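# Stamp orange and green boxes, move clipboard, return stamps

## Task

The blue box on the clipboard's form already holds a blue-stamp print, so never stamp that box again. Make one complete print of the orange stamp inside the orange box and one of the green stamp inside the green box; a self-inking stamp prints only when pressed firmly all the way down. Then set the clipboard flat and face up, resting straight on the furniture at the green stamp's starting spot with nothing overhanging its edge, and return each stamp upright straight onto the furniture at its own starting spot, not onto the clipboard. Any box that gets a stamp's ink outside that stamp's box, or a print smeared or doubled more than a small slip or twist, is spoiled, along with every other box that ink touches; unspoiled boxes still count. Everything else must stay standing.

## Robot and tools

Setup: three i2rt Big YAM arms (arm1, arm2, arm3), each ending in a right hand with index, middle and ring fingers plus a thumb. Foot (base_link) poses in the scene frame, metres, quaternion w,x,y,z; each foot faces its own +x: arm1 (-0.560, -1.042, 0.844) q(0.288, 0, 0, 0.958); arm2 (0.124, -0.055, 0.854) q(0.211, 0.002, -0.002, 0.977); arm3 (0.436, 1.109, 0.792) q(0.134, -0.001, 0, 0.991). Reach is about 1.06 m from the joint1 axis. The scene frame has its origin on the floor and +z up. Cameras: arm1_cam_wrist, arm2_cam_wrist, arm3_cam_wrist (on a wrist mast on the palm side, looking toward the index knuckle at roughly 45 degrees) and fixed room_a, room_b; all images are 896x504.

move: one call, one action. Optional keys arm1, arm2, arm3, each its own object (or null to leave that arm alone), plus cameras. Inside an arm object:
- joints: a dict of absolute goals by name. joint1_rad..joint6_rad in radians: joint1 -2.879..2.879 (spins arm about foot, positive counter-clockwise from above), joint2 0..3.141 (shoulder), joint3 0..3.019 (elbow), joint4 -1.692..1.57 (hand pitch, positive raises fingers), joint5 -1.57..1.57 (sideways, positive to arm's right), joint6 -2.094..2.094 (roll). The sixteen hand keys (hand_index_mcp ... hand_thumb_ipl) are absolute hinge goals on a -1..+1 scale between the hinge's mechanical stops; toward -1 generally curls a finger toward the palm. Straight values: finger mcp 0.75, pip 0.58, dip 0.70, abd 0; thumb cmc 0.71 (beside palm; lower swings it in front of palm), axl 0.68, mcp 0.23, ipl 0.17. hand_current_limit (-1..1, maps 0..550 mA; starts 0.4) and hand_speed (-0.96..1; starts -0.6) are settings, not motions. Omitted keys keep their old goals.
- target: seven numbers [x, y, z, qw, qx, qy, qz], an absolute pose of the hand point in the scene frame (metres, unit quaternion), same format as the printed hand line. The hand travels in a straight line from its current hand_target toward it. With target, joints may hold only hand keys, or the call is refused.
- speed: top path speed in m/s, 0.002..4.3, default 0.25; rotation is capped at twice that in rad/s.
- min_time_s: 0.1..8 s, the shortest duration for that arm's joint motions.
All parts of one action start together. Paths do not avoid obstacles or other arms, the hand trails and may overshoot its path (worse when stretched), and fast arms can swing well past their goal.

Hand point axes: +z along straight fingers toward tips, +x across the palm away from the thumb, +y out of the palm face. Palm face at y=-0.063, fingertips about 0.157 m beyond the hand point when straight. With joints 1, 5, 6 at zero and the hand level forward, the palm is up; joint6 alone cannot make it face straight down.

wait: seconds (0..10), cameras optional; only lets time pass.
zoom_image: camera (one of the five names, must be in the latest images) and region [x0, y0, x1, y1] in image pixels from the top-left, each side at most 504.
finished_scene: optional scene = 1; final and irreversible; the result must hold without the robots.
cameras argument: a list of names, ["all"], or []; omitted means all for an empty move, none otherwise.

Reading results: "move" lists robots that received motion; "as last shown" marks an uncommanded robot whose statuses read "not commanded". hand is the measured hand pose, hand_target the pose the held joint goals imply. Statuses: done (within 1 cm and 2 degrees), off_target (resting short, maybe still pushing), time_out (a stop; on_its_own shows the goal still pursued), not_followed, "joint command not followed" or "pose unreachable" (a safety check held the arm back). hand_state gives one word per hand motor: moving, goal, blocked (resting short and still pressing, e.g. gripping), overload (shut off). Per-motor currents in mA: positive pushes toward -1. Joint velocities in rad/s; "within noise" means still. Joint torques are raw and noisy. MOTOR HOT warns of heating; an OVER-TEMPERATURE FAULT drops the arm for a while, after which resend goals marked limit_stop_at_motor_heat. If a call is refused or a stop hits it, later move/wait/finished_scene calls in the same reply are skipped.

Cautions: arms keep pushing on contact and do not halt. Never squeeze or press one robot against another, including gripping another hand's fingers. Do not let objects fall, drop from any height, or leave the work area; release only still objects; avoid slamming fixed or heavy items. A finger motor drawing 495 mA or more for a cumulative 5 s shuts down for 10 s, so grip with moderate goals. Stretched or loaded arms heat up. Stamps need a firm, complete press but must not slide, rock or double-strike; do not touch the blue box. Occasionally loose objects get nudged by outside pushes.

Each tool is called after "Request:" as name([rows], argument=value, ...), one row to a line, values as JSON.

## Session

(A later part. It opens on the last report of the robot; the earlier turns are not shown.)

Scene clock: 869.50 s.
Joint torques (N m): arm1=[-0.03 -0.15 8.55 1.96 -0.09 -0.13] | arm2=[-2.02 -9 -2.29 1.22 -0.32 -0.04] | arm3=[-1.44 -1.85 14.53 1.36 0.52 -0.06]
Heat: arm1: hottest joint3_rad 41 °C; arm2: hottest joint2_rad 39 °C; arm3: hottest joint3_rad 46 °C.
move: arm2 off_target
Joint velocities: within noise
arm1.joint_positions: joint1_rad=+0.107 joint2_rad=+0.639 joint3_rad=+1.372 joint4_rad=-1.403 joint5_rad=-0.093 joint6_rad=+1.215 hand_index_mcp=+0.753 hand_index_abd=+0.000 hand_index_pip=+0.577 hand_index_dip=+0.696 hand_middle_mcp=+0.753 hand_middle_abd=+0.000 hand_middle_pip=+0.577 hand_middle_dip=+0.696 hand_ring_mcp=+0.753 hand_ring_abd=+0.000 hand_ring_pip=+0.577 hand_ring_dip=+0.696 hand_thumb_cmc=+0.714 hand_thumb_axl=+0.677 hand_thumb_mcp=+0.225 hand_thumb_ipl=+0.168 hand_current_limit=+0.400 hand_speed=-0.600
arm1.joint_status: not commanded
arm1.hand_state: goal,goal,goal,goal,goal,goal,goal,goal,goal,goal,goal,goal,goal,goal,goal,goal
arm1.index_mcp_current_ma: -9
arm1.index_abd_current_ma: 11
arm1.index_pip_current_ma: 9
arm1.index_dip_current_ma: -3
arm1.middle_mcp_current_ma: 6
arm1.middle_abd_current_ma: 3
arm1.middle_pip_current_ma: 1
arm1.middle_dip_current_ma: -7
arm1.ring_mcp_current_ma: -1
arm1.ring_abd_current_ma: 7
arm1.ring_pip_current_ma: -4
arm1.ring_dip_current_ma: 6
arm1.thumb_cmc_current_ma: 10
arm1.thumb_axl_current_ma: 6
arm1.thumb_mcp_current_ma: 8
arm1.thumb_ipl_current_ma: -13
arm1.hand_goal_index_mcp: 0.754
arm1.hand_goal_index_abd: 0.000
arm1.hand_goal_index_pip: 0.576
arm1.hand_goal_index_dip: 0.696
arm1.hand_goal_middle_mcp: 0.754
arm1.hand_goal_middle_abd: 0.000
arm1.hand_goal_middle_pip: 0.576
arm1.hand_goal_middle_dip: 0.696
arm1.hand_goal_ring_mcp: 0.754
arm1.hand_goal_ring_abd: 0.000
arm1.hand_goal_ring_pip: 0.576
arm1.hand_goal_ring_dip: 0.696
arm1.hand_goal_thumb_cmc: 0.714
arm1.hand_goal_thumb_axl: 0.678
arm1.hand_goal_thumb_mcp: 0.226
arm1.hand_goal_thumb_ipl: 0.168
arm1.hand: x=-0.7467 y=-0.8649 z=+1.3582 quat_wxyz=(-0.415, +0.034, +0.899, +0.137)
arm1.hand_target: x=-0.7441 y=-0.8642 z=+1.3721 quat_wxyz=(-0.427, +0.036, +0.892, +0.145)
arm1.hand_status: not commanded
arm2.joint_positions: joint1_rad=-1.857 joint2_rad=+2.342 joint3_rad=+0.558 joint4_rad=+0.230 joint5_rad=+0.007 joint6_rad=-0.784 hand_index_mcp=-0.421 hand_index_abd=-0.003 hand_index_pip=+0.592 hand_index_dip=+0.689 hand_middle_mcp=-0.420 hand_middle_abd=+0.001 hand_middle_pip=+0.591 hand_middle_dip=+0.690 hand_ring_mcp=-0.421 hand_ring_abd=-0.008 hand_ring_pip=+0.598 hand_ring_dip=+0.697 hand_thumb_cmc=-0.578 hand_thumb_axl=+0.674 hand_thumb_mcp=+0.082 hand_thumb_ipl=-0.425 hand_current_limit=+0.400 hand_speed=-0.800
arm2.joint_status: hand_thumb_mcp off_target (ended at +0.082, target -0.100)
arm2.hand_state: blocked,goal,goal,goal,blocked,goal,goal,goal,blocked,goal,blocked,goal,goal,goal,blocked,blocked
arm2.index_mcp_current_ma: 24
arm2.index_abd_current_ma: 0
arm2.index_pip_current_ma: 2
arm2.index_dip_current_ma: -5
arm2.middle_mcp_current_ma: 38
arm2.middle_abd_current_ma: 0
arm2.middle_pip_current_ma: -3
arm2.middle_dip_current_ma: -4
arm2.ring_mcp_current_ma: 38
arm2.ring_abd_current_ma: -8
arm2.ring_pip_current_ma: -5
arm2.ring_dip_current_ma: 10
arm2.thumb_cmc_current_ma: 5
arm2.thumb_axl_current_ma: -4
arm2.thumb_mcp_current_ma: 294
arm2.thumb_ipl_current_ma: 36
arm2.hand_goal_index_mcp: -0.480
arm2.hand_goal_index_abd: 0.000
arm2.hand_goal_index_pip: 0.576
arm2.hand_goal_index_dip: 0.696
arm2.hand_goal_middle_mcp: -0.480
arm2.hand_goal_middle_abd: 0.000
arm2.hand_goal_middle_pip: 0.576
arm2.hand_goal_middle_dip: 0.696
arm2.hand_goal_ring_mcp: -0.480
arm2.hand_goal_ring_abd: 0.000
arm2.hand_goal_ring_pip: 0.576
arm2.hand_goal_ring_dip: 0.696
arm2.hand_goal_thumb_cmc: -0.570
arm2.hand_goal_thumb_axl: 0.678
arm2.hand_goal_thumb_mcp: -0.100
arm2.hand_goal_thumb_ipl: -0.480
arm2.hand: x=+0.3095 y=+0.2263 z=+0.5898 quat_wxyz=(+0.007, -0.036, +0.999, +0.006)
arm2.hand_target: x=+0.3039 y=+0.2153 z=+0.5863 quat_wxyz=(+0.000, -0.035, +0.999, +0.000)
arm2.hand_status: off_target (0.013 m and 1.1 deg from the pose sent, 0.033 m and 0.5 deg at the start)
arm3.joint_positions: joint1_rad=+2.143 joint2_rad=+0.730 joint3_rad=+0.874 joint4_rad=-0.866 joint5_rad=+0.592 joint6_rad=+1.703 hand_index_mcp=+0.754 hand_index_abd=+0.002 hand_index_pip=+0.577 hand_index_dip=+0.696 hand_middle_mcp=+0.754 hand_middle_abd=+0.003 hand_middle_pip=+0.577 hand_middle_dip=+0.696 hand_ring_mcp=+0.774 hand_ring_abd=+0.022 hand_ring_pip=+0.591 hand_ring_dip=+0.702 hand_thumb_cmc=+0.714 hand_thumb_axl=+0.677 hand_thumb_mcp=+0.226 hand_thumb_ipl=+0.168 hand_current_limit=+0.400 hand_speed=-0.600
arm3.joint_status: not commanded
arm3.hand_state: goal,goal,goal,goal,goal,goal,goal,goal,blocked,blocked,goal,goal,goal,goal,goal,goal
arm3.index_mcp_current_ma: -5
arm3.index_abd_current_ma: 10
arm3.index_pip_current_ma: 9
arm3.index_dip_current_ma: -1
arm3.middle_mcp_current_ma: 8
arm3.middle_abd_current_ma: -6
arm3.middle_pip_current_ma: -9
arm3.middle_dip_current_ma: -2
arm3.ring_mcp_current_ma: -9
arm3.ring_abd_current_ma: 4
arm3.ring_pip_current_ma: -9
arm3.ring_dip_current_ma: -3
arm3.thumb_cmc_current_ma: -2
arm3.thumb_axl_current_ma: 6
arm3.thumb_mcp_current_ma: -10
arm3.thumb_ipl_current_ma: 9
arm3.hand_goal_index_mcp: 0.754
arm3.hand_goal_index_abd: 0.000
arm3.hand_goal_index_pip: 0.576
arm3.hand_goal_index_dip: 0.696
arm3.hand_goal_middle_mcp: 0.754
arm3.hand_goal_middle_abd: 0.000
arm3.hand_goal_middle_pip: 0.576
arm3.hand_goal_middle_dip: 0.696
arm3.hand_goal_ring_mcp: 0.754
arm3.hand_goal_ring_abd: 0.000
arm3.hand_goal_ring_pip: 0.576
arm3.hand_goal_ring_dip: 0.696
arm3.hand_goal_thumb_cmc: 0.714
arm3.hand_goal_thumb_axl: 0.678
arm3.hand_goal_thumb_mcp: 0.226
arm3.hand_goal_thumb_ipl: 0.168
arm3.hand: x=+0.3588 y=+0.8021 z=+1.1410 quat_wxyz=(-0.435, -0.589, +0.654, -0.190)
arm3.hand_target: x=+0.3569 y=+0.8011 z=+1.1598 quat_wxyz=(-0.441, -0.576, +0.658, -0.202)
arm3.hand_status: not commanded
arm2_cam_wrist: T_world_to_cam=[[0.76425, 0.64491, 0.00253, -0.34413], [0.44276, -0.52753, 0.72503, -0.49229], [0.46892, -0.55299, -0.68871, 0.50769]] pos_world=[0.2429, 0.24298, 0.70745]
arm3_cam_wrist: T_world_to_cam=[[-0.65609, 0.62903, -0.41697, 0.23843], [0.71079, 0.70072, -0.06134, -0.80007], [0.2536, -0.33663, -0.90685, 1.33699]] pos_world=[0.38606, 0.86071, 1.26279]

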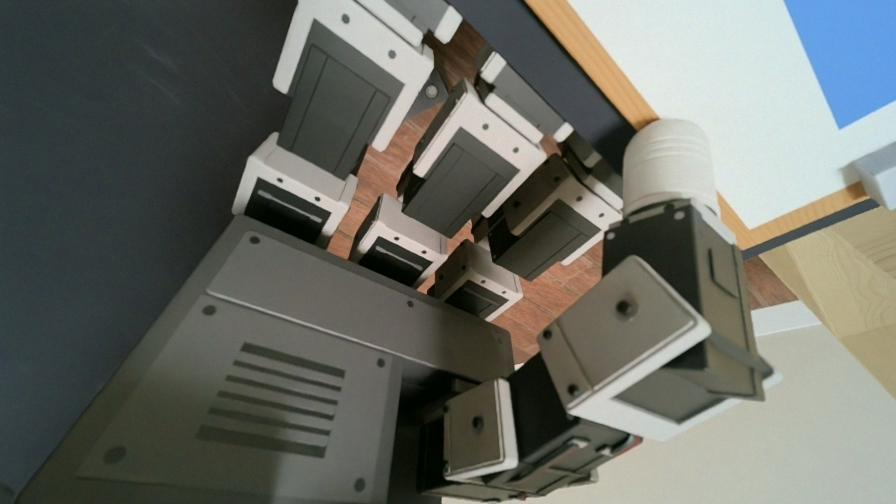

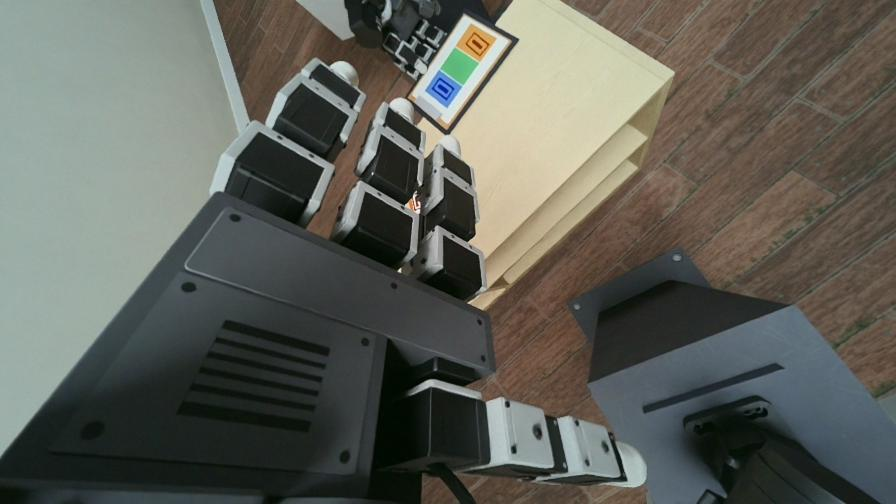

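Request:
move(arm2={"joints":{"hand_index_mcp":-0.44,"hand_middle_mcp":-0.44,"hand_ring_mcp":-0.44,"hand_thumb_mcp":0.30}}, cameras=["arm2_cam_wrist","arm3_cam_wrist"])

Request:
zoom_image(camera="arm3_cam_wrist", region=[400, 0, 540, 140])

Scene clock: 874.20 s.
Joint torques (N m): arm1=[0.09 -0.15 8.54 1.99 -0.09 -0.13] | arm2=[-1.96 -9.05 -2.24 1.17 -0.32 -0.02] | arm3=[-0.79 -1.67 14.28 1.21 0.49 -0.05]
Heat: arm1: hottest joint3_rad 41 °C; arm2: hottest joint2_rad 39 °C; arm3: hottest joint3_rad 46 °C.
move: arm2 off_target
Joint velocities: within noise
arm1, arm3: as last shown
arm1.index_mcp_current_ma: -1
arm1.index_abd_current_ma: 6
arm1.index_pip_current_ma: 7
arm1.index_dip_current_ma: -8
arm1.middle_abd_current_ma: 5
arm1.middle_pip_current_ma: -4
arm1.ring_mcp_current_ma: -2
arm1.ring_abd_current_ma: -5
arm1.ring_pip_current_ma: -5
arm1.ring_dip_current_ma: 9
arm1.thumb_cmc_current_ma: 14
arm1.thumb_axl_current_ma: 11
arm1.thumb_mcp_current_ma: 2
arm1.thumb_ipl_current_ma: 2
arm2.joint_positions: joint1_rad=-1.857 joint2_rad=+2.347 joint3_rad=+0.555 joint4_rad=+0.230 joint5_rad=+0.007 joint6_rad=-0.784 hand_index_mcp=-0.401 hand_index_abd=-0.001 hand_index_pip=+0.591 hand_index_dip=+0.697 hand_middle_mcp=-0.400 hand_middle_abd=+0.004 hand_middle_pip=+0.591 hand_middle_dip=+0.691 hand_ring_mcp=-0.402 hand_ring_abd=-0.005 hand_ring_pip=+0.597 hand_ring_dip=+0.697 hand_thumb_cmc=-0.576 hand_thumb_axl=+0.674 hand_thumb_mcp=+0.285 hand_thumb_ipl=-0.476 hand_current_limit=+0.400 hand_speed=-0.800
arm2.joint_status: hand_index_mcp off_target (ended at -0.401, target -0.440); hand_middle_mcp off_target (ended at -0.400, target -0.440); hand_ring_mcp off_target (ended at -0.402, target -0.440); the others done
arm2.hand_state: blocked,goal,goal,goal,blocked,goal,goal,goal,blocked,goal,blocked,goal,goal,goal,goal,goal
arm2.index_mcp_current_ma: 3
arm2.index_abd_current_ma: -5
arm2.index_pip_current_ma: 13
arm2.index_dip_current_ma: -9
arm2.middle_mcp_current_ma: 18
arm2.middle_abd_current_ma: 9
arm2.middle_pip_current_ma: 2
arm2.middle_dip_current_ma: 6
arm2.ring_mcp_current_ma: 27
arm2.ring_abd_current_ma: -4
arm2.ring_pip_current_ma: 1
arm2.ring_dip_current_ma: 5
arm2.thumb_cmc_current_ma: 1
arm2.thumb_axl_current_ma: -6
arm2.thumb_mcp_current_ma: -9
arm2.thumb_ipl_current_ma: -6
arm2.hand_goal_index_mcp: -0.440
arm2.hand_goal_index_abd: 0.000
arm2.hand_goal_index_pip: 0.576
arm2.hand_goal_index_dip: 0.696
arm2.hand_goal_middle_mcp: -0.440
arm2.hand_goal_middle_abd: 0.000
arm2.hand_goal_middle_pip: 0.576
arm2.hand_goal_middle_dip: 0.696
arm2.hand_goal_ring_mcp: -0.440
arm2.hand_goal_ring_abd: 0.000
arm2.hand_goal_ring_pip: 0.576
arm2.hand_goal_ring_dip: 0.696
arm2.hand_goal_thumb_cmc: -0.570
arm2.hand_goal_thumb_axl: 0.678
arm2.hand_goal_thumb_mcp: 0.300
arm2.hand_goal_thumb_ipl: -0.480
arm2.hand: x=+0.3073 y=+0.2235 z=+0.5884 quat_wxyz=(+0.004, -0.036, +0.999, +0.004)
arm2.hand_target: x=+0.3039 y=+0.2152 z=+0.5863 quat_wxyz=(+0.000, -0.035, +0.999, +0.000)
arm2.hand_status: not commanded
arm3.index_mcp_current_ma: -9
arm3.index_abd_current_ma: 8
arm3.index_pip_current_ma: 6
arm3.index_dip_current_ma: 5
arm3.middle_mcp_current_ma: 4
arm3.middle_abd_current_ma: -9
arm3.middle_pip_current_ma: -8
arm3.middle_dip_current_ma: 1
arm3.ring_mcp_current_ma: -5
arm3.ring_abd_current_ma: 0
arm3.ring_pip_current_ma: -17
arm3.thumb_cmc_current_ma: -3
arm3.thumb_axl_current_ma: 7
arm3.thumb_mcp_current_ma: -9
arm3.thumb_ipl_current_ma: 8
arm2_cam_wrist: T_world_to_cam=[[0.76421, 0.64495, -0.00465, -0.33641], [0.44626, -0.52355, 0.72578, -0.49421], [0.46566, -0.55672, -0.68791, 0.50753]] pos_world=[0.2413, 0.24078, 0.70626]
arm3_cam_wrist: T_world_to_cam=[[-0.65609, 0.62903, -0.41697, 0.23843], [0.71079, 0.70072, -0.06134, -0.80007], [0.2536, -0.33663, -0.90685, 1.33699]] pos_world=[0.38606, 0.86071, 1.26279]

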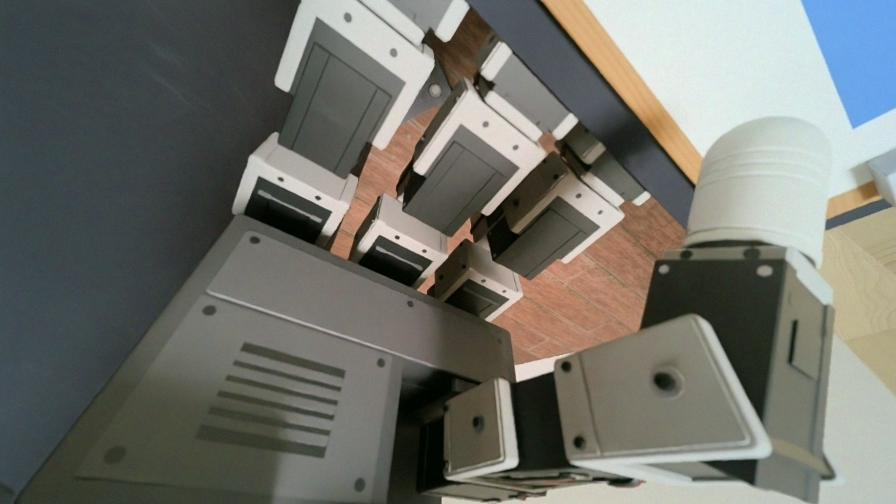

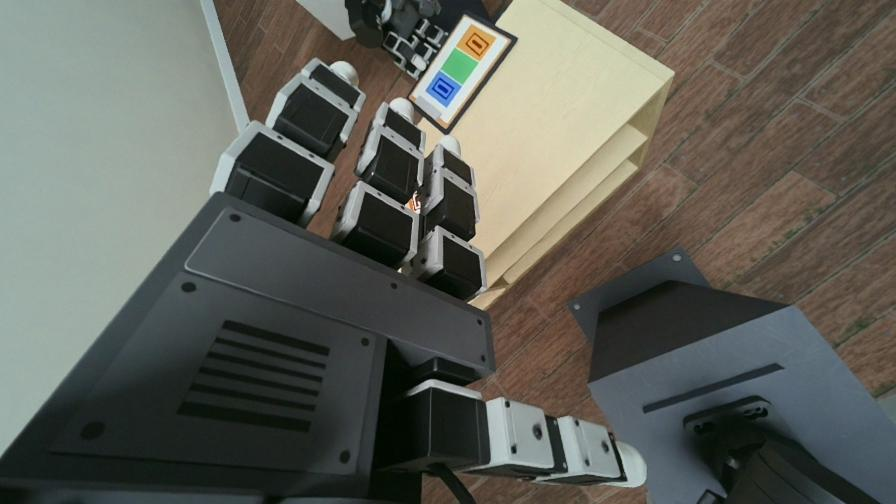

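Scaled by 3.600 from the camera's image (finer frame: 1280x720).

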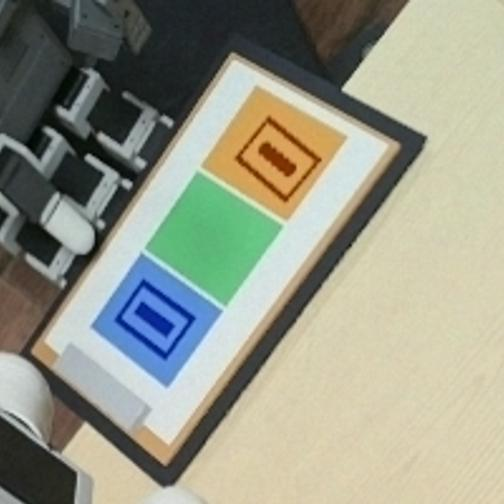

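Request:
move(arm2={"target":[0.302,0.248,0.586,0,-0.0349,0.9994,0],"speed":0.04}, cameras=["arm2_cam_wrist","arm3_cam_wrist"])

Request:
zoom_image(camera="arm3_cam_wrist", region=[400, 0, 540, 140])

Scene clock: 878.80 s.
Joint torques (N m): arm1=[-0.09 -0.15 8.54 1.99 -0.09 -0.14] | arm2=[-0.38 -11.11 -0.76 0.18 -0.31 0.21] | arm3=[-0.67 -2.61 14.35 1.43 0.53 -0.07]
Heat: arm1: hottest joint3_rad 41 °C; arm2: hottest joint2_rad 39 °C; arm3: hottest joint3_rad 46 °C.
move: arm2 done
Joint velocities: within noise
arm1, arm3: as last shown
arm1.index_mcp_current_ma: -10
arm1.index_abd_current_ma: 8
arm1.index_pip_current_ma: 5
arm1.index_dip_current_ma: 2
arm1.middle_mcp_current_ma: 5
arm1.middle_abd_current_ma: -1
arm1.middle_pip_current_ma: 1
arm1.middle_dip_current_ma: -4
arm1.ring_mcp_current_ma: -5
arm1.ring_abd_current_ma: -1
arm1.ring_pip_current_ma: -8
arm1.ring_dip_current_ma: 4
arm1.thumb_cmc_current_ma: 7
arm1.thumb_axl_current_ma: 6
arm1.thumb_mcp_current_ma: 12
arm1.thumb_ipl_current_ma: -6
arm2.joint_positions: joint1_rad=-1.795 joint2_rad=+2.347 joint3_rad=+0.597 joint4_rad=+0.177 joint5_rad=+0.007 joint6_rad=-0.720 hand_index_mcp=-0.401 hand_index_abd=-0.001 hand_index_pip=+0.591 hand_index_dip=+0.697 hand_middle_mcp=-0.401 hand_middle_abd=+0.004 hand_middle_pip=+0.591 hand_middle_dip=+0.691 hand_ring_mcp=-0.403 hand_ring_abd=-0.002 hand_ring_pip=+0.595 hand_ring_dip=+0.697 hand_thumb_cmc=-0.576 hand_thumb_axl=+0.674 hand_thumb_mcp=+0.285 hand_thumb_ipl=-0.476 hand_current_limit=+0.400 hand_speed=-0.800
arm2.joint_status: not commanded
arm2.hand_state: blocked,goal,goal,goal,blocked,goal,goal,goal,blocked,goal,goal,goal,goal,goal,goal,goal
arm2.index_mcp_current_ma: 11
arm2.index_abd_current_ma: -8
arm2.index_pip_current_ma: 9
arm2.index_dip_current_ma: -11
arm2.middle_mcp_current_ma: 18
arm2.middle_abd_current_ma: 5
arm2.middle_pip_current_ma: 7
arm2.middle_dip_current_ma: -6
arm2.ring_mcp_current_ma: 24
arm2.ring_abd_current_ma: -10
arm2.ring_pip_current_ma: -4
arm2.ring_dip_current_ma: 6
arm2.thumb_cmc_current_ma: 2
arm2.thumb_axl_current_ma: 5
arm2.thumb_mcp_current_ma: -10
arm2.thumb_ipl_current_ma: -6
arm2.hand_goal_index_mcp: -0.440
arm2.hand_goal_index_abd: 0.000
arm2.hand_goal_index_pip: 0.576
arm2.hand_goal_index_dip: 0.696
arm2.hand_goal_middle_mcp: -0.440
arm2.hand_goal_middle_abd: 0.000
arm2.hand_goal_middle_pip: 0.576
arm2.hand_goal_middle_dip: 0.696
arm2.hand_goal_ring_mcp: -0.440
arm2.hand_goal_ring_abd: 0.000
arm2.hand_goal_ring_pip: 0.576
arm2.hand_goal_ring_dip: 0.696
arm2.hand_goal_thumb_cmc: -0.570
arm2.hand_goal_thumb_axl: 0.678
arm2.hand_goal_thumb_mcp: 0.300
arm2.hand_goal_thumb_ipl: -0.480
arm2.hand: x=+0.3032 y=+0.2441 z=+0.5846 quat_wxyz=(+0.001, -0.035, +0.999, +0.000)
arm2.hand_target: x=+0.3020 y=+0.2481 z=+0.5860 quat_wxyz=(+0.000, -0.035, +0.999, +0.000)
arm2.hand_status: done (0.004 m and 0.1 deg from the pose sent, 0.025 m and 0.6 deg at the start)
arm3.index_mcp_current_ma: -6
arm3.index_abd_current_ma: 10
arm3.index_pip_current_ma: 7
arm3.index_dip_current_ma: 0
arm3.middle_mcp_current_ma: 7
arm3.middle_abd_current_ma: -10
arm3.middle_pip_current_ma: -7
arm3.middle_dip_current_ma: -2
arm3.ring_mcp_current_ma: -7
arm3.ring_abd_current_ma: 2
arm3.ring_pip_current_ma: -10
arm3.ring_dip_current_ma: -6
arm3.thumb_cmc_current_ma: 1
arm3.thumb_axl_current_ma: 6
arm3.thumb_mcp_current_ma: -10
arm3.thumb_ipl_current_ma: 6
arm2_cam_wrist: T_world_to_cam=[[0.76531, 0.64351, -0.01428, -0.34095], [0.4499, -0.51893, 0.72685, -0.48173], [0.46032, -0.56268, -0.68665, 0.52064]] pos_world=[0.238, 0.26238, 0.70277]
arm3_cam_wrist: T_world_to_cam=[[-0.65609, 0.62903, -0.41697, 0.23843], [0.71079, 0.70072, -0.06134, -0.80007], [0.2536, -0.33663, -0.90685, 1.33699]] pos_world=[0.38606, 0.86071, 1.26279]

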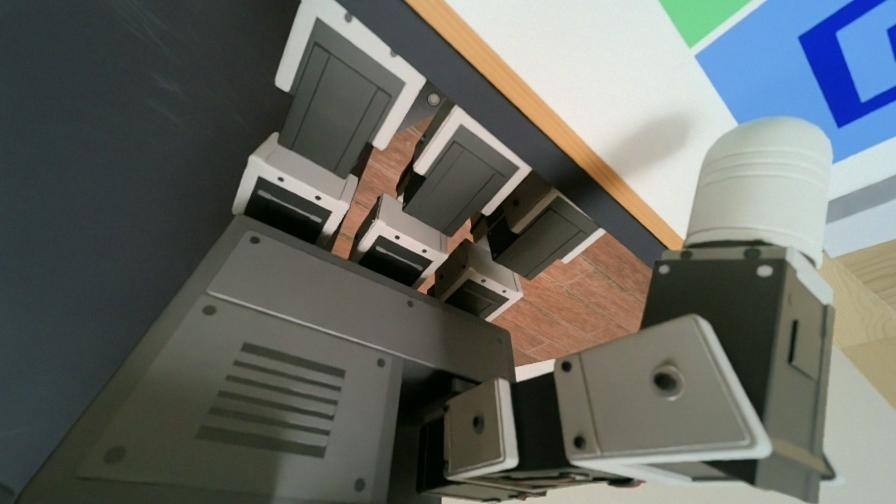

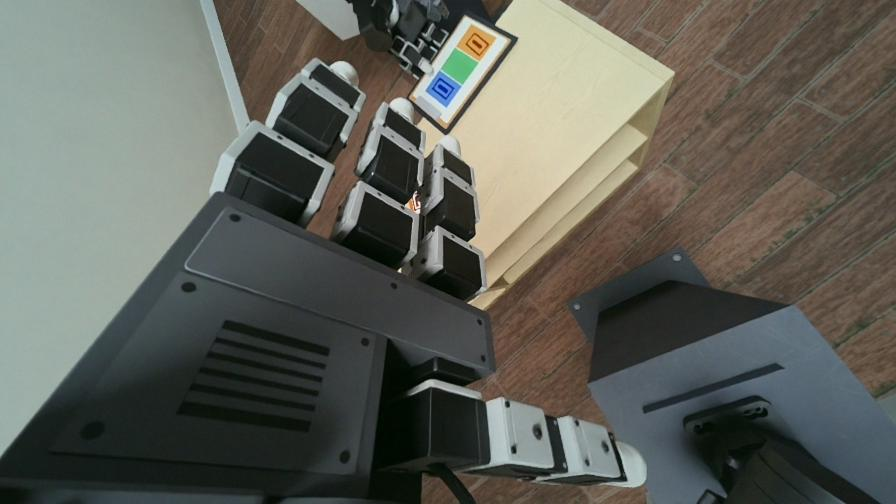

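Scaled by 3.600 from the camera's image (finer frame: 1280x720).

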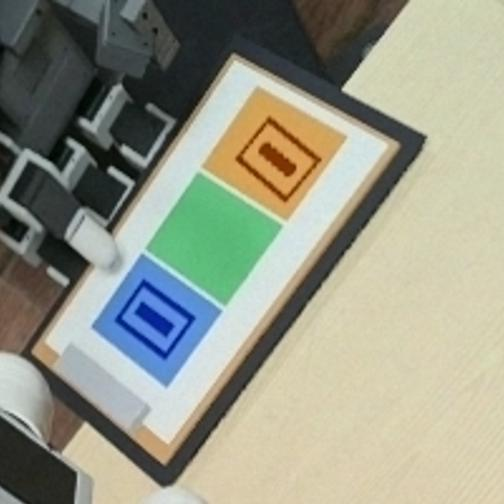

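Request:
move(arm2={"joints":{"hand_index_mcp":-0.48,"hand_middle_mcp":-0.48,"hand_ring_mcp":-0.48,"hand_thumb_mcp":-0.10}})

Request:
move(arm2={"target":[0.302,0.216,0.586,0,-0.0349,0.9994,0],"speed":0.03}, cameras=["arm2_cam_wrist","arm3_cam_wrist"])

Request:
zoom_image(camera="arm3_cam_wrist", region=[400, 0, 540, 140])

Scene clock: 883.67 s.
Joint torques (N m): arm1=[0.03 -0.15 8.53 1.98 -0.09 -0.13] | arm2=[-0.03 -11.16 -0.79 0.18 -0.33 0.19] | arm3=[-0.38 -2.32 14.31 1.28 0.51 -0.06]
Heat: arm1: hottest joint3_rad 41 °C; arm2: hottest joint2_rad 39 °C; arm3: hottest joint3_rad 46 °C.
move: arm2 off_target
Joint velocities: within noise
arm1, arm3: as last shown
arm1.index_mcp_current_ma: 3
arm1.index_pip_current_ma: 11
arm1.index_dip_current_ma: -2
arm1.middle_mcp_current_ma: 14
arm1.middle_abd_current_ma: -3
arm1.middle_pip_current_ma: 4
arm1.middle_dip_current_ma: -11
arm1.ring_mcp_current_ma: 2
arm1.ring_abd_current_ma: 1
arm1.ring_pip_current_ma: -9
arm1.ring_dip_current_ma: 8
arm1.thumb_cmc_current_ma: 14
arm1.thumb_axl_current_ma: 15
arm1.thumb_mcp_current_ma: 4
arm1.thumb_ipl_current_ma: -2
arm2.joint_positions: joint1_rad=-1.795 joint2_rad=+2.347 joint3_rad=+0.597 joint4_rad=+0.177 joint5_rad=+0.007 joint6_rad=-0.719 hand_index_mcp=-0.433 hand_index_abd=-0.001 hand_index_pip=+0.591 hand_index_dip=+0.697 hand_middle_mcp=-0.426 hand_middle_abd=+0.002 hand_middle_pip=+0.591 hand_middle_dip=+0.691 hand_ring_mcp=-0.420 hand_ring_abd=-0.006 hand_ring_pip=+0.595 hand_ring_dip=+0.697 hand_thumb_cmc=-0.576 hand_thumb_axl=+0.674 hand_thumb_mcp=+0.139 hand_thumb_ipl=-0.453 hand_current_limit=+0.400 hand_speed=-0.800
arm2.joint_status: hand_index_mcp off_target (ended at -0.433, target -0.480); hand_middle_mcp off_target (ended at -0.426, target -0.480); hand_ring_mcp off_target (ended at -0.420, target -0.480); hand_thumb_mcp off_target (ended at +0.139, target -0.100)
arm2.hand_state: blocked,goal,goal,goal,blocked,goal,goal,goal,blocked,goal,goal,goal,goal,goal,blocked,blocked
arm2.index_mcp_current_ma: 11
arm2.index_abd_current_ma: -9
arm2.index_pip_current_ma: 7
arm2.index_dip_current_ma: -3
arm2.middle_mcp_current_ma: 31
arm2.middle_abd_current_ma: 8
arm2.middle_pip_current_ma: 7
arm2.middle_dip_current_ma: 3
arm2.ring_mcp_current_ma: 42
arm2.ring_abd_current_ma: -12
arm2.ring_pip_current_ma: -4
arm2.ring_dip_current_ma: 14
arm2.thumb_cmc_current_ma: 11
arm2.thumb_axl_current_ma: -1
arm2.thumb_mcp_current_ma: 375
arm2.thumb_ipl_current_ma: 7
arm2.hand_goal_index_mcp: -0.480
arm2.hand_goal_index_abd: 0.000
arm2.hand_goal_index_pip: 0.576
arm2.hand_goal_index_dip: 0.696
arm2.hand_goal_middle_mcp: -0.480
arm2.hand_goal_middle_abd: 0.000
arm2.hand_goal_middle_pip: 0.576
arm2.hand_goal_middle_dip: 0.696
arm2.hand_goal_ring_mcp: -0.480
arm2.hand_goal_ring_abd: 0.000
arm2.hand_goal_ring_pip: 0.576
arm2.hand_goal_ring_dip: 0.696
arm2.hand_goal_thumb_cmc: -0.570
arm2.hand_goal_thumb_axl: 0.678
arm2.hand_goal_thumb_mcp: -0.100
arm2.hand_goal_thumb_ipl: -0.480
arm2.hand: x=+0.3033 y=+0.2441 z=+0.5846 quat_wxyz=(+0.001, -0.035, +0.999, +0.000)
arm2.hand_target: x=+0.3020 y=+0.2481 z=+0.5860 quat_wxyz=(+0.000, -0.035, +0.999, +0.000)
arm2.hand_status: not commanded
arm3.index_mcp_current_ma: -4
arm3.index_abd_current_ma: 8
arm3.index_pip_current_ma: 12
arm3.index_dip_current_ma: -1
arm3.middle_abd_current_ma: -8
arm3.middle_pip_current_ma: -6
arm3.middle_dip_current_ma: 4
arm3.ring_mcp_current_ma: -4
arm3.ring_abd_current_ma: 4
arm3.ring_pip_current_ma: -1
arm3.ring_dip_current_ma: -2
arm3.thumb_cmc_current_ma: -3
arm3.thumb_axl_current_ma: 10
arm3.thumb_ipl_current_ma: 7
pictures: none

Scene clock: 885.37 s.
Joint torques (N m): arm1=[0.03 -0.21 8.55 1.98 -0.09 -0.13] | arm2=[-2.26 -9.17 -2.47 1.13 -0.27 0] | arm3=[-1.03 -2.96 14.16 1.26 0.54 -0.02]
Heat: arm1: hottest joint3_rad 41 °C; arm2: hottest joint2_rad 39 °C; arm3: hottest joint3_rad 46 °C.
move: arm2 off_target
Joint velocities: within noise
arm1, arm3: as last shown
arm1.index_mcp_current_ma: -4
arm1.index_abd_current_ma: 4
arm1.index_pip_current_ma: 2
arm1.index_dip_current_ma: -6
arm1.middle_mcp_current_ma: 4
arm1.middle_abd_current_ma: 8
arm1.middle_pip_current_ma: 1
arm1.middle_dip_current_ma: 2
arm1.ring_mcp_current_ma: 9
arm1.ring_abd_current_ma: -3
arm1.ring_pip_current_ma: -2
arm1.ring_dip_current_ma: 7
arm1.thumb_cmc_current_ma: 6
arm1.thumb_axl_current_ma: 12
arm1.thumb_mcp_current_ma: 3
arm1.thumb_ipl_current_ma: 4
arm2.joint_positions: joint1_rad=-1.847 joint2_rad=+2.347 joint3_rad=+0.558 joint4_rad=+0.234 joint5_rad=+0.006 joint6_rad=-0.776 hand_index_mcp=-0.425 hand_index_abd=-0.003 hand_index_pip=+0.591 hand_index_dip=+0.697 hand_middle_mcp=-0.425 hand_middle_abd=+0.002 hand_middle_pip=+0.591 hand_middle_dip=+0.691 hand_ring_mcp=-0.425 hand_ring_abd=-0.005 hand_ring_pip=+0.595 hand_ring_dip=+0.697 hand_thumb_cmc=-0.573 hand_thumb_axl=+0.674 hand_thumb_mcp=+0.104 hand_thumb_ipl=-0.418 hand_current_limit=+0.400 hand_speed=-0.800
arm2.joint_status: not commanded
arm2.hand_state: blocked,goal,goal,goal,blocked,goal,goal,goal,blocked,goal,goal,goal,goal,goal,blocked,blocked
arm2.index_mcp_current_ma: 18
arm2.index_abd_current_ma: -7
arm2.index_pip_current_ma: 8
arm2.index_dip_current_ma: -12
arm2.middle_mcp_current_ma: 32
arm2.middle_abd_current_ma: 4
arm2.middle_pip_current_ma: 2
arm2.middle_dip_current_ma: -3
arm2.ring_mcp_current_ma: 29
arm2.ring_abd_current_ma: -7
arm2.ring_pip_current_ma: -2
arm2.ring_dip_current_ma: 6
arm2.thumb_cmc_current_ma: 4
arm2.thumb_axl_current_ma: 3
arm2.thumb_mcp_current_ma: 355
arm2.thumb_ipl_current_ma: 33
arm2.hand_goal_index_mcp: -0.480
arm2.hand_goal_index_abd: 0.000
arm2.hand_goal_index_pip: 0.576
arm2.hand_goal_index_dip: 0.696
arm2.hand_goal_middle_mcp: -0.480
arm2.hand_goal_middle_abd: 0.000
arm2.hand_goal_middle_pip: 0.576
arm2.hand_goal_middle_dip: 0.696
arm2.hand_goal_ring_mcp: -0.480
arm2.hand_goal_ring_abd: 0.000
arm2.hand_goal_ring_pip: 0.576
arm2.hand_goal_ring_dip: 0.696
arm2.hand_goal_thumb_cmc: -0.570
arm2.hand_goal_thumb_axl: 0.678
arm2.hand_goal_thumb_mcp: -0.100
arm2.hand_goal_thumb_ipl: -0.480
arm2.on_its_own: hand_thumb_mcp moved -0.035 toward your old target -0.100
arm2.hand: x=+0.3068 y=+0.2275 z=+0.5888 quat_wxyz=(+0.006, -0.037, +0.999, +0.007)
arm2.hand_target: x=+0.3019 y=+0.2162 z=+0.5862 quat_wxyz=(+0.000, -0.035, +0.999, +0.000)
arm2.hand_status: off_target (0.013 m and 1.1 deg from the pose sent, 0.028 m and 0.1 deg at the start)
arm3.index_mcp_current_ma: -3
arm3.index_abd_current_ma: 7
arm3.index_pip_current_ma: 11
arm3.index_dip_current_ma: -3
arm3.middle_mcp_current_ma: 4
arm3.middle_abd_current_ma: -7
arm3.middle_pip_current_ma: -12
arm3.middle_dip_current_ma: -1
arm3.ring_mcp_current_ma: -8
arm3.ring_pip_current_ma: -10
arm3.ring_dip_current_ma: -4
arm3.thumb_cmc_current_ma: 4
arm3.thumb_mcp_current_ma: -9
arm3.thumb_ipl_current_ma: 3
arm2_cam_wrist: T_world_to_cam=[[0.76296, 0.64644, 0.00197, -0.34246], [0.44485, -0.52724, 0.72397, -0.48978], [0.46904, -0.55148, -0.68983, 0.50923]] pos_world=[0.2403, 0.24398, 0.70655]
arm3_cam_wrist: T_world_to_cam=[[-0.65609, 0.62903, -0.41697, 0.23843], [0.71079, 0.70072, -0.06134, -0.80007], [0.2536, -0.33663, -0.90685, 1.33699]] pos_world=[0.38606, 0.86071, 1.26279]

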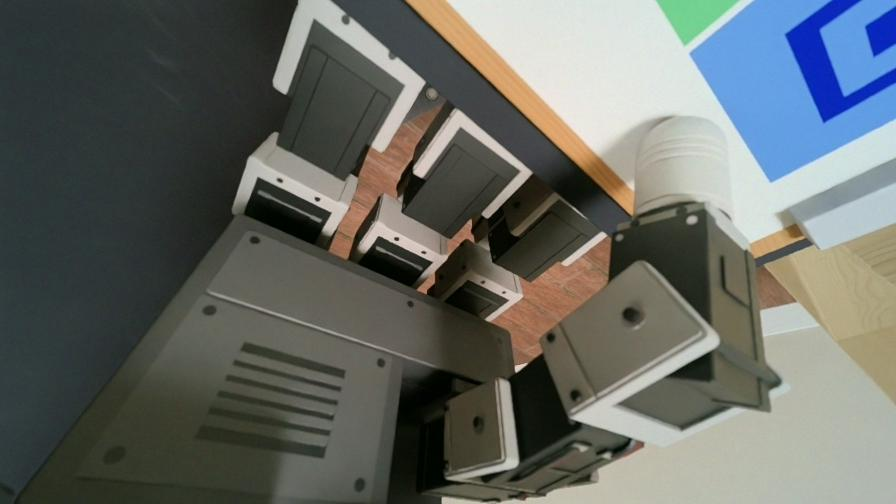

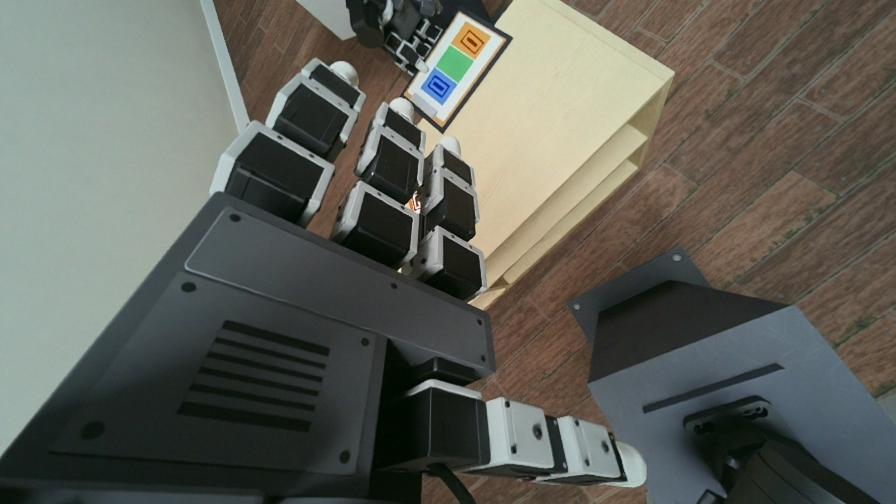

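Scaled by 3.600 from the camera's image (finer frame: 1280x720).

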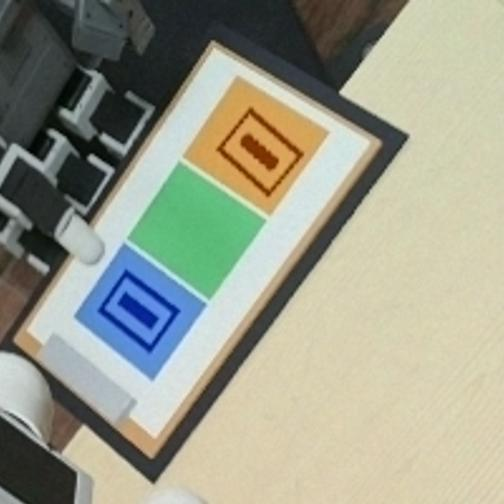

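Request:
move(arm2={"joints":{"hand_index_mcp":-0.44,"hand_middle_mcp":-0.44,"hand_ring_mcp":-0.44,"hand_thumb_mcp":0.28}})

Request:
move(arm2={"target":[0.304,0.248,0.587,0,-0.0349,0.9994,0],"speed":0.04}, cameras=["arm2_cam_wrist","arm3_cam_wrist"])

Request:
zoom_image(camera="arm3_cam_wrist", region=[400, 0, 540, 140])

Scene clock: 887.70 s.
Joint torques (N m): arm1=[0.03 -0.21 8.54 1.99 -0.09 -0.13] | arm2=[-1.96 -9.35 -2.25 1.09 -0.28 -0.01] | arm3=[-1.03 -2.73 14.26 1.33 0.53 0.02]
Heat: arm1: hottest joint3_rad 41 °C; arm2: hottest joint2_rad 39 °C; arm3: hottest joint3_rad 46 °C.
move: arm2 off_target
Joint velocities: within noise
arm1, arm3: as last shown
arm1.index_mcp_current_ma: -2
arm1.index_abd_current_ma: 7
arm1.index_pip_current_ma: 10
arm1.index_dip_current_ma: -2
arm1.middle_mcp_current_ma: 8
arm1.middle_abd_current_ma: 5
arm1.middle_pip_current_ma: -6
arm1.middle_dip_current_ma: -4
arm1.ring_mcp_current_ma: -2
arm1.ring_abd_current_ma: 0
arm1.ring_dip_current_ma: 6
arm1.thumb_cmc_current_ma: 8
arm1.thumb_axl_current_ma: 11
arm1.thumb_mcp_current_ma: 4
arm1.thumb_ipl_current_ma: -5
arm2.joint_positions: joint1_rad=-1.849 joint2_rad=+2.348 joint3_rad=+0.555 joint4_rad=+0.234 joint5_rad=+0.006 joint6_rad=-0.777 hand_index_mcp=-0.404 hand_index_abd=-0.002 hand_index_pip=+0.591 hand_index_dip=+0.697 hand_middle_mcp=-0.404 hand_middle_abd=+0.003 hand_middle_pip=+0.591 hand_middle_dip=+0.691 hand_ring_mcp=-0.405 hand_ring_abd=+0.005 hand_ring_pip=+0.595 hand_ring_dip=+0.697 hand_thumb_cmc=-0.573 hand_thumb_axl=+0.674 hand_thumb_mcp=+0.265 hand_thumb_ipl=-0.476 hand_current_limit=+0.400 hand_speed=-0.800
arm2.joint_status: hand_index_mcp off_target (ended at -0.404, target -0.440); hand_middle_mcp off_target (ended at -0.404, target -0.440); hand_ring_mcp off_target (ended at -0.405, target -0.440); the others done
arm2.hand_state: blocked,goal,goal,goal,blocked,goal,goal,goal,blocked,goal,goal,goal,goal,goal,goal,goal
arm2.index_mcp_current_ma: 4
arm2.index_abd_current_ma: -6
arm2.index_pip_current_ma: 3
arm2.index_dip_current_ma: -11
arm2.middle_mcp_current_ma: 12
arm2.middle_abd_current_ma: 7
arm2.middle_pip_current_ma: 9
arm2.middle_dip_current_ma: -8
arm2.ring_mcp_current_ma: 21
arm2.ring_abd_current_ma: -13
arm2.ring_pip_current_ma: -6
arm2.ring_dip_current_ma: 9
arm2.thumb_cmc_current_ma: 5
arm2.thumb_axl_current_ma: -1
arm2.thumb_mcp_current_ma: -10
arm2.thumb_ipl_current_ma: -10
arm2.hand_goal_index_mcp: -0.440
arm2.hand_goal_index_abd: 0.000
arm2.hand_goal_index_pip: 0.576
arm2.hand_goal_index_dip: 0.696
arm2.hand_goal_middle_mcp: -0.440
arm2.hand_goal_middle_abd: 0.000
arm2.hand_goal_middle_pip: 0.576
arm2.hand_goal_middle_dip: 0.696
arm2.hand_goal_ring_mcp: -0.440
arm2.hand_goal_ring_abd: 0.000
arm2.hand_goal_ring_pip: 0.576
arm2.hand_goal_ring_dip: 0.696
arm2.hand_goal_thumb_cmc: -0.570
arm2.hand_goal_thumb_axl: 0.678
arm2.hand_goal_thumb_mcp: 0.280
arm2.hand_goal_thumb_ipl: -0.480
arm2.hand: x=+0.3057 y=+0.2257 z=+0.5886 quat_wxyz=(+0.005, -0.037, +0.999, +0.005)
arm2.hand_target: x=+0.3019 y=+0.2162 z=+0.5862 quat_wxyz=(+0.000, -0.035, +0.999, +0.000)
arm2.hand_status: not commanded
arm3.index_mcp_current_ma: -6
arm3.index_abd_current_ma: 11
arm3.index_pip_current_ma: 6
arm3.index_dip_current_ma: 3
arm3.middle_mcp_current_ma: 6
arm3.middle_abd_current_ma: -14
arm3.middle_pip_current_ma: -8
arm3.middle_dip_current_ma: -3
arm3.ring_mcp_current_ma: -6
arm3.ring_abd_current_ma: 3
arm3.thumb_cmc_current_ma: -2
arm3.thumb_axl_current_ma: 9
arm3.thumb_ipl_current_ma: 10
pictures: none

Scene clock: 889.17 s.
Joint torques (N m): arm1=[-0.03 -0.15 8.55 1.98 -0.1 -0.13] | arm2=[-0.44 -11.34 -0.76 0.2 -0.26 0.21] | arm3=[-0.09 -2.32 14.39 1.32 0.47 -0.03]
Heat: arm1: hottest joint3_rad 41 °C; arm2: hottest joint2_rad 39 °C; arm3: hottest joint3_rad 46 °C.
move: arm2 done
Joint velocities: within noise
arm1, arm3: as last shown
arm1.index_mcp_current_ma: -8
arm1.index_abd_current_ma: 12
arm1.index_pip_current_ma: 8
arm1.index_dip_current_ma: -7
arm1.middle_mcp_current_ma: 6
arm1.middle_abd_current_ma: -6
arm1.middle_pip_current_ma: -5
arm1.middle_dip_current_ma: 3
arm1.ring_mcp_current_ma: 5
arm1.ring_abd_current_ma: 3
arm1.ring_pip_current_ma: -1
arm1.ring_dip_current_ma: -4
arm1.thumb_cmc_current_ma: 14
arm1.thumb_axl_current_ma: 9
arm1.thumb_mcp_current_ma: 8
arm1.thumb_ipl_current_ma: -10
arm2.joint_positions: joint1_rad=-1.801 joint2_rad=+2.348 joint3_rad=+0.598 joint4_rad=+0.171 joint5_rad=+0.006 joint6_rad=-0.726 hand_index_mcp=-0.404 hand_index_abd=-0.002 hand_index_pip=+0.591 hand_index_dip=+0.697 hand_middle_mcp=-0.404 hand_middle_abd=+0.003 hand_middle_pip=+0.591 hand_middle_dip=+0.691 hand_ring_mcp=-0.405 hand_ring_abd=-0.008 hand_ring_pip=+0.594 hand_ring_dip=+0.697 hand_thumb_cmc=-0.572 hand_thumb_axl=+0.674 hand_thumb_mcp=+0.265 hand_thumb_ipl=-0.476 hand_current_limit=+0.400 hand_speed=-0.800
arm2.joint_status: not commanded
arm2.hand_state: blocked,goal,goal,goal,blocked,goal,goal,goal,blocked,goal,goal,goal,goal,goal,goal,goal
arm2.index_mcp_current_ma: 4
arm2.index_abd_current_ma: -3
arm2.index_pip_current_ma: 5
arm2.index_dip_current_ma: -5
arm2.middle_mcp_current_ma: 14
arm2.middle_abd_current_ma: 12
arm2.middle_pip_current_ma: 8
arm2.middle_dip_current_ma: 5
arm2.ring_mcp_current_ma: 17
arm2.ring_abd_current_ma: -10
arm2.ring_pip_current_ma: 1
arm2.ring_dip_current_ma: 11
arm2.thumb_cmc_current_ma: 12
arm2.thumb_axl_current_ma: -1
arm2.thumb_mcp_current_ma: -12
arm2.thumb_ipl_current_ma: -11
arm2.hand_goal_index_mcp: -0.440
arm2.hand_goal_index_abd: 0.000
arm2.hand_goal_index_pip: 0.576
arm2.hand_goal_index_dip: 0.696
arm2.hand_goal_middle_mcp: -0.440
arm2.hand_goal_middle_abd: 0.000
arm2.hand_goal_middle_pip: 0.576
arm2.hand_goal_middle_dip: 0.696
arm2.hand_goal_ring_mcp: -0.440
arm2.hand_goal_ring_abd: 0.000
arm2.hand_goal_ring_pip: 0.576
arm2.hand_goal_ring_dip: 0.696
arm2.hand_goal_thumb_cmc: -0.570
arm2.hand_goal_thumb_axl: 0.678
arm2.hand_goal_thumb_mcp: 0.280
arm2.hand_goal_thumb_ipl: -0.480
arm2.hand: x=+0.3036 y=+0.2422 z=+0.5839 quat_wxyz=(-0.001, -0.035, +0.999, -0.002)
arm2.hand_target: x=+0.3040 y=+0.2480 z=+0.5870 quat_wxyz=(+0.000, -0.035, +0.999, +0.000)
arm2.hand_status: done (0.007 m and 0.3 deg from the pose sent, 0.022 m and 0.9 deg at the start)
arm3.index_mcp_current_ma: -8
arm3.index_abd_current_ma: 9
arm3.index_pip_current_ma: 9
arm3.index_dip_current_ma: 4
arm3.middle_mcp_current_ma: 9
arm3.middle_abd_current_ma: -7
arm3.middle_pip_current_ma: -10
arm3.middle_dip_current_ma: -1
arm3.ring_abd_current_ma: 8
arm3.ring_pip_current_ma: -12
arm3.ring_dip_current_ma: 0
arm3.thumb_cmc_current_ma: -1
arm3.thumb_axl_current_ma: 6
arm3.thumb_mcp_current_ma: -13
arm3.thumb_ipl_current_ma: 7
arm2_cam_wrist: T_world_to_cam=[[0.76522, 0.64344, -0.02071, -0.33612], [0.45355, -0.516, 0.72666, -0.48406], [0.45687, -0.56545, -0.68668, 0.52061]] pos_world=[0.2389, 0.26088, 0.70228]
arm3_cam_wrist: T_world_to_cam=[[-0.65609, 0.62903, -0.41697, 0.23843], [0.71079, 0.70072, -0.06134, -0.80007], [0.2536, -0.33663, -0.90685, 1.33699]] pos_world=[0.38606, 0.86071, 1.26279]

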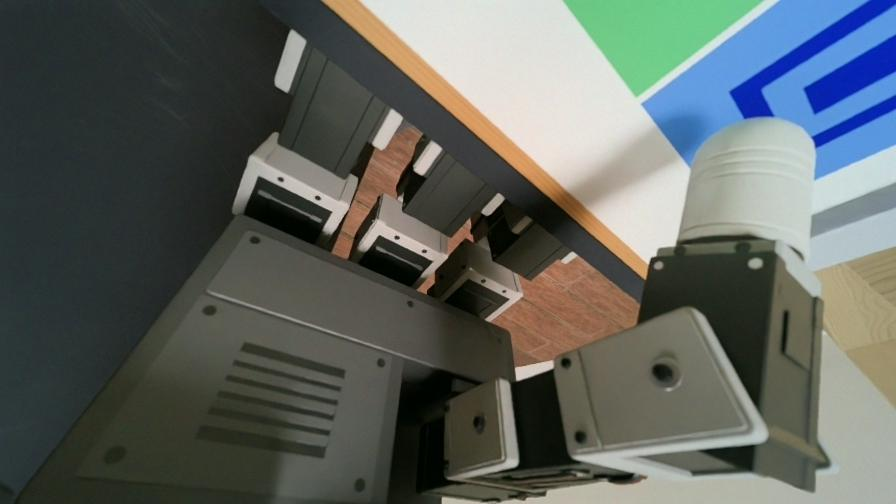

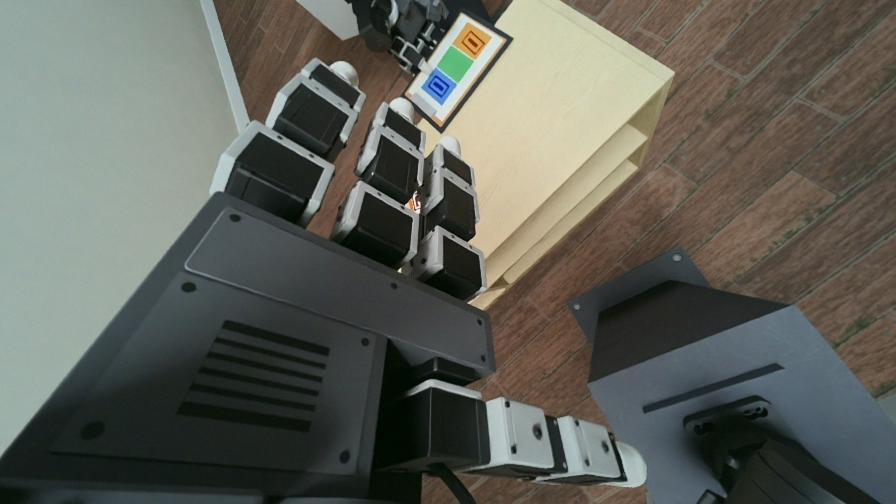

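Scaled by 3.600 from the camera's image (finer frame: 1280x720).

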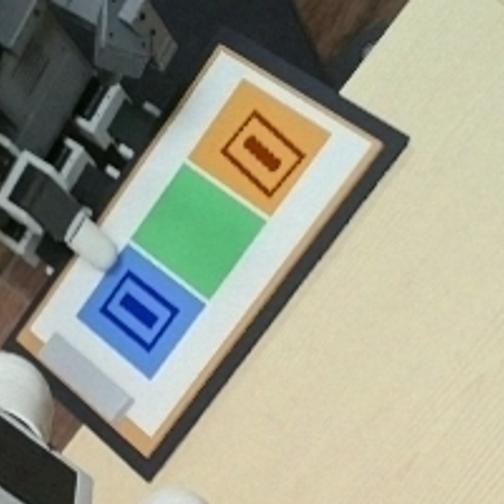

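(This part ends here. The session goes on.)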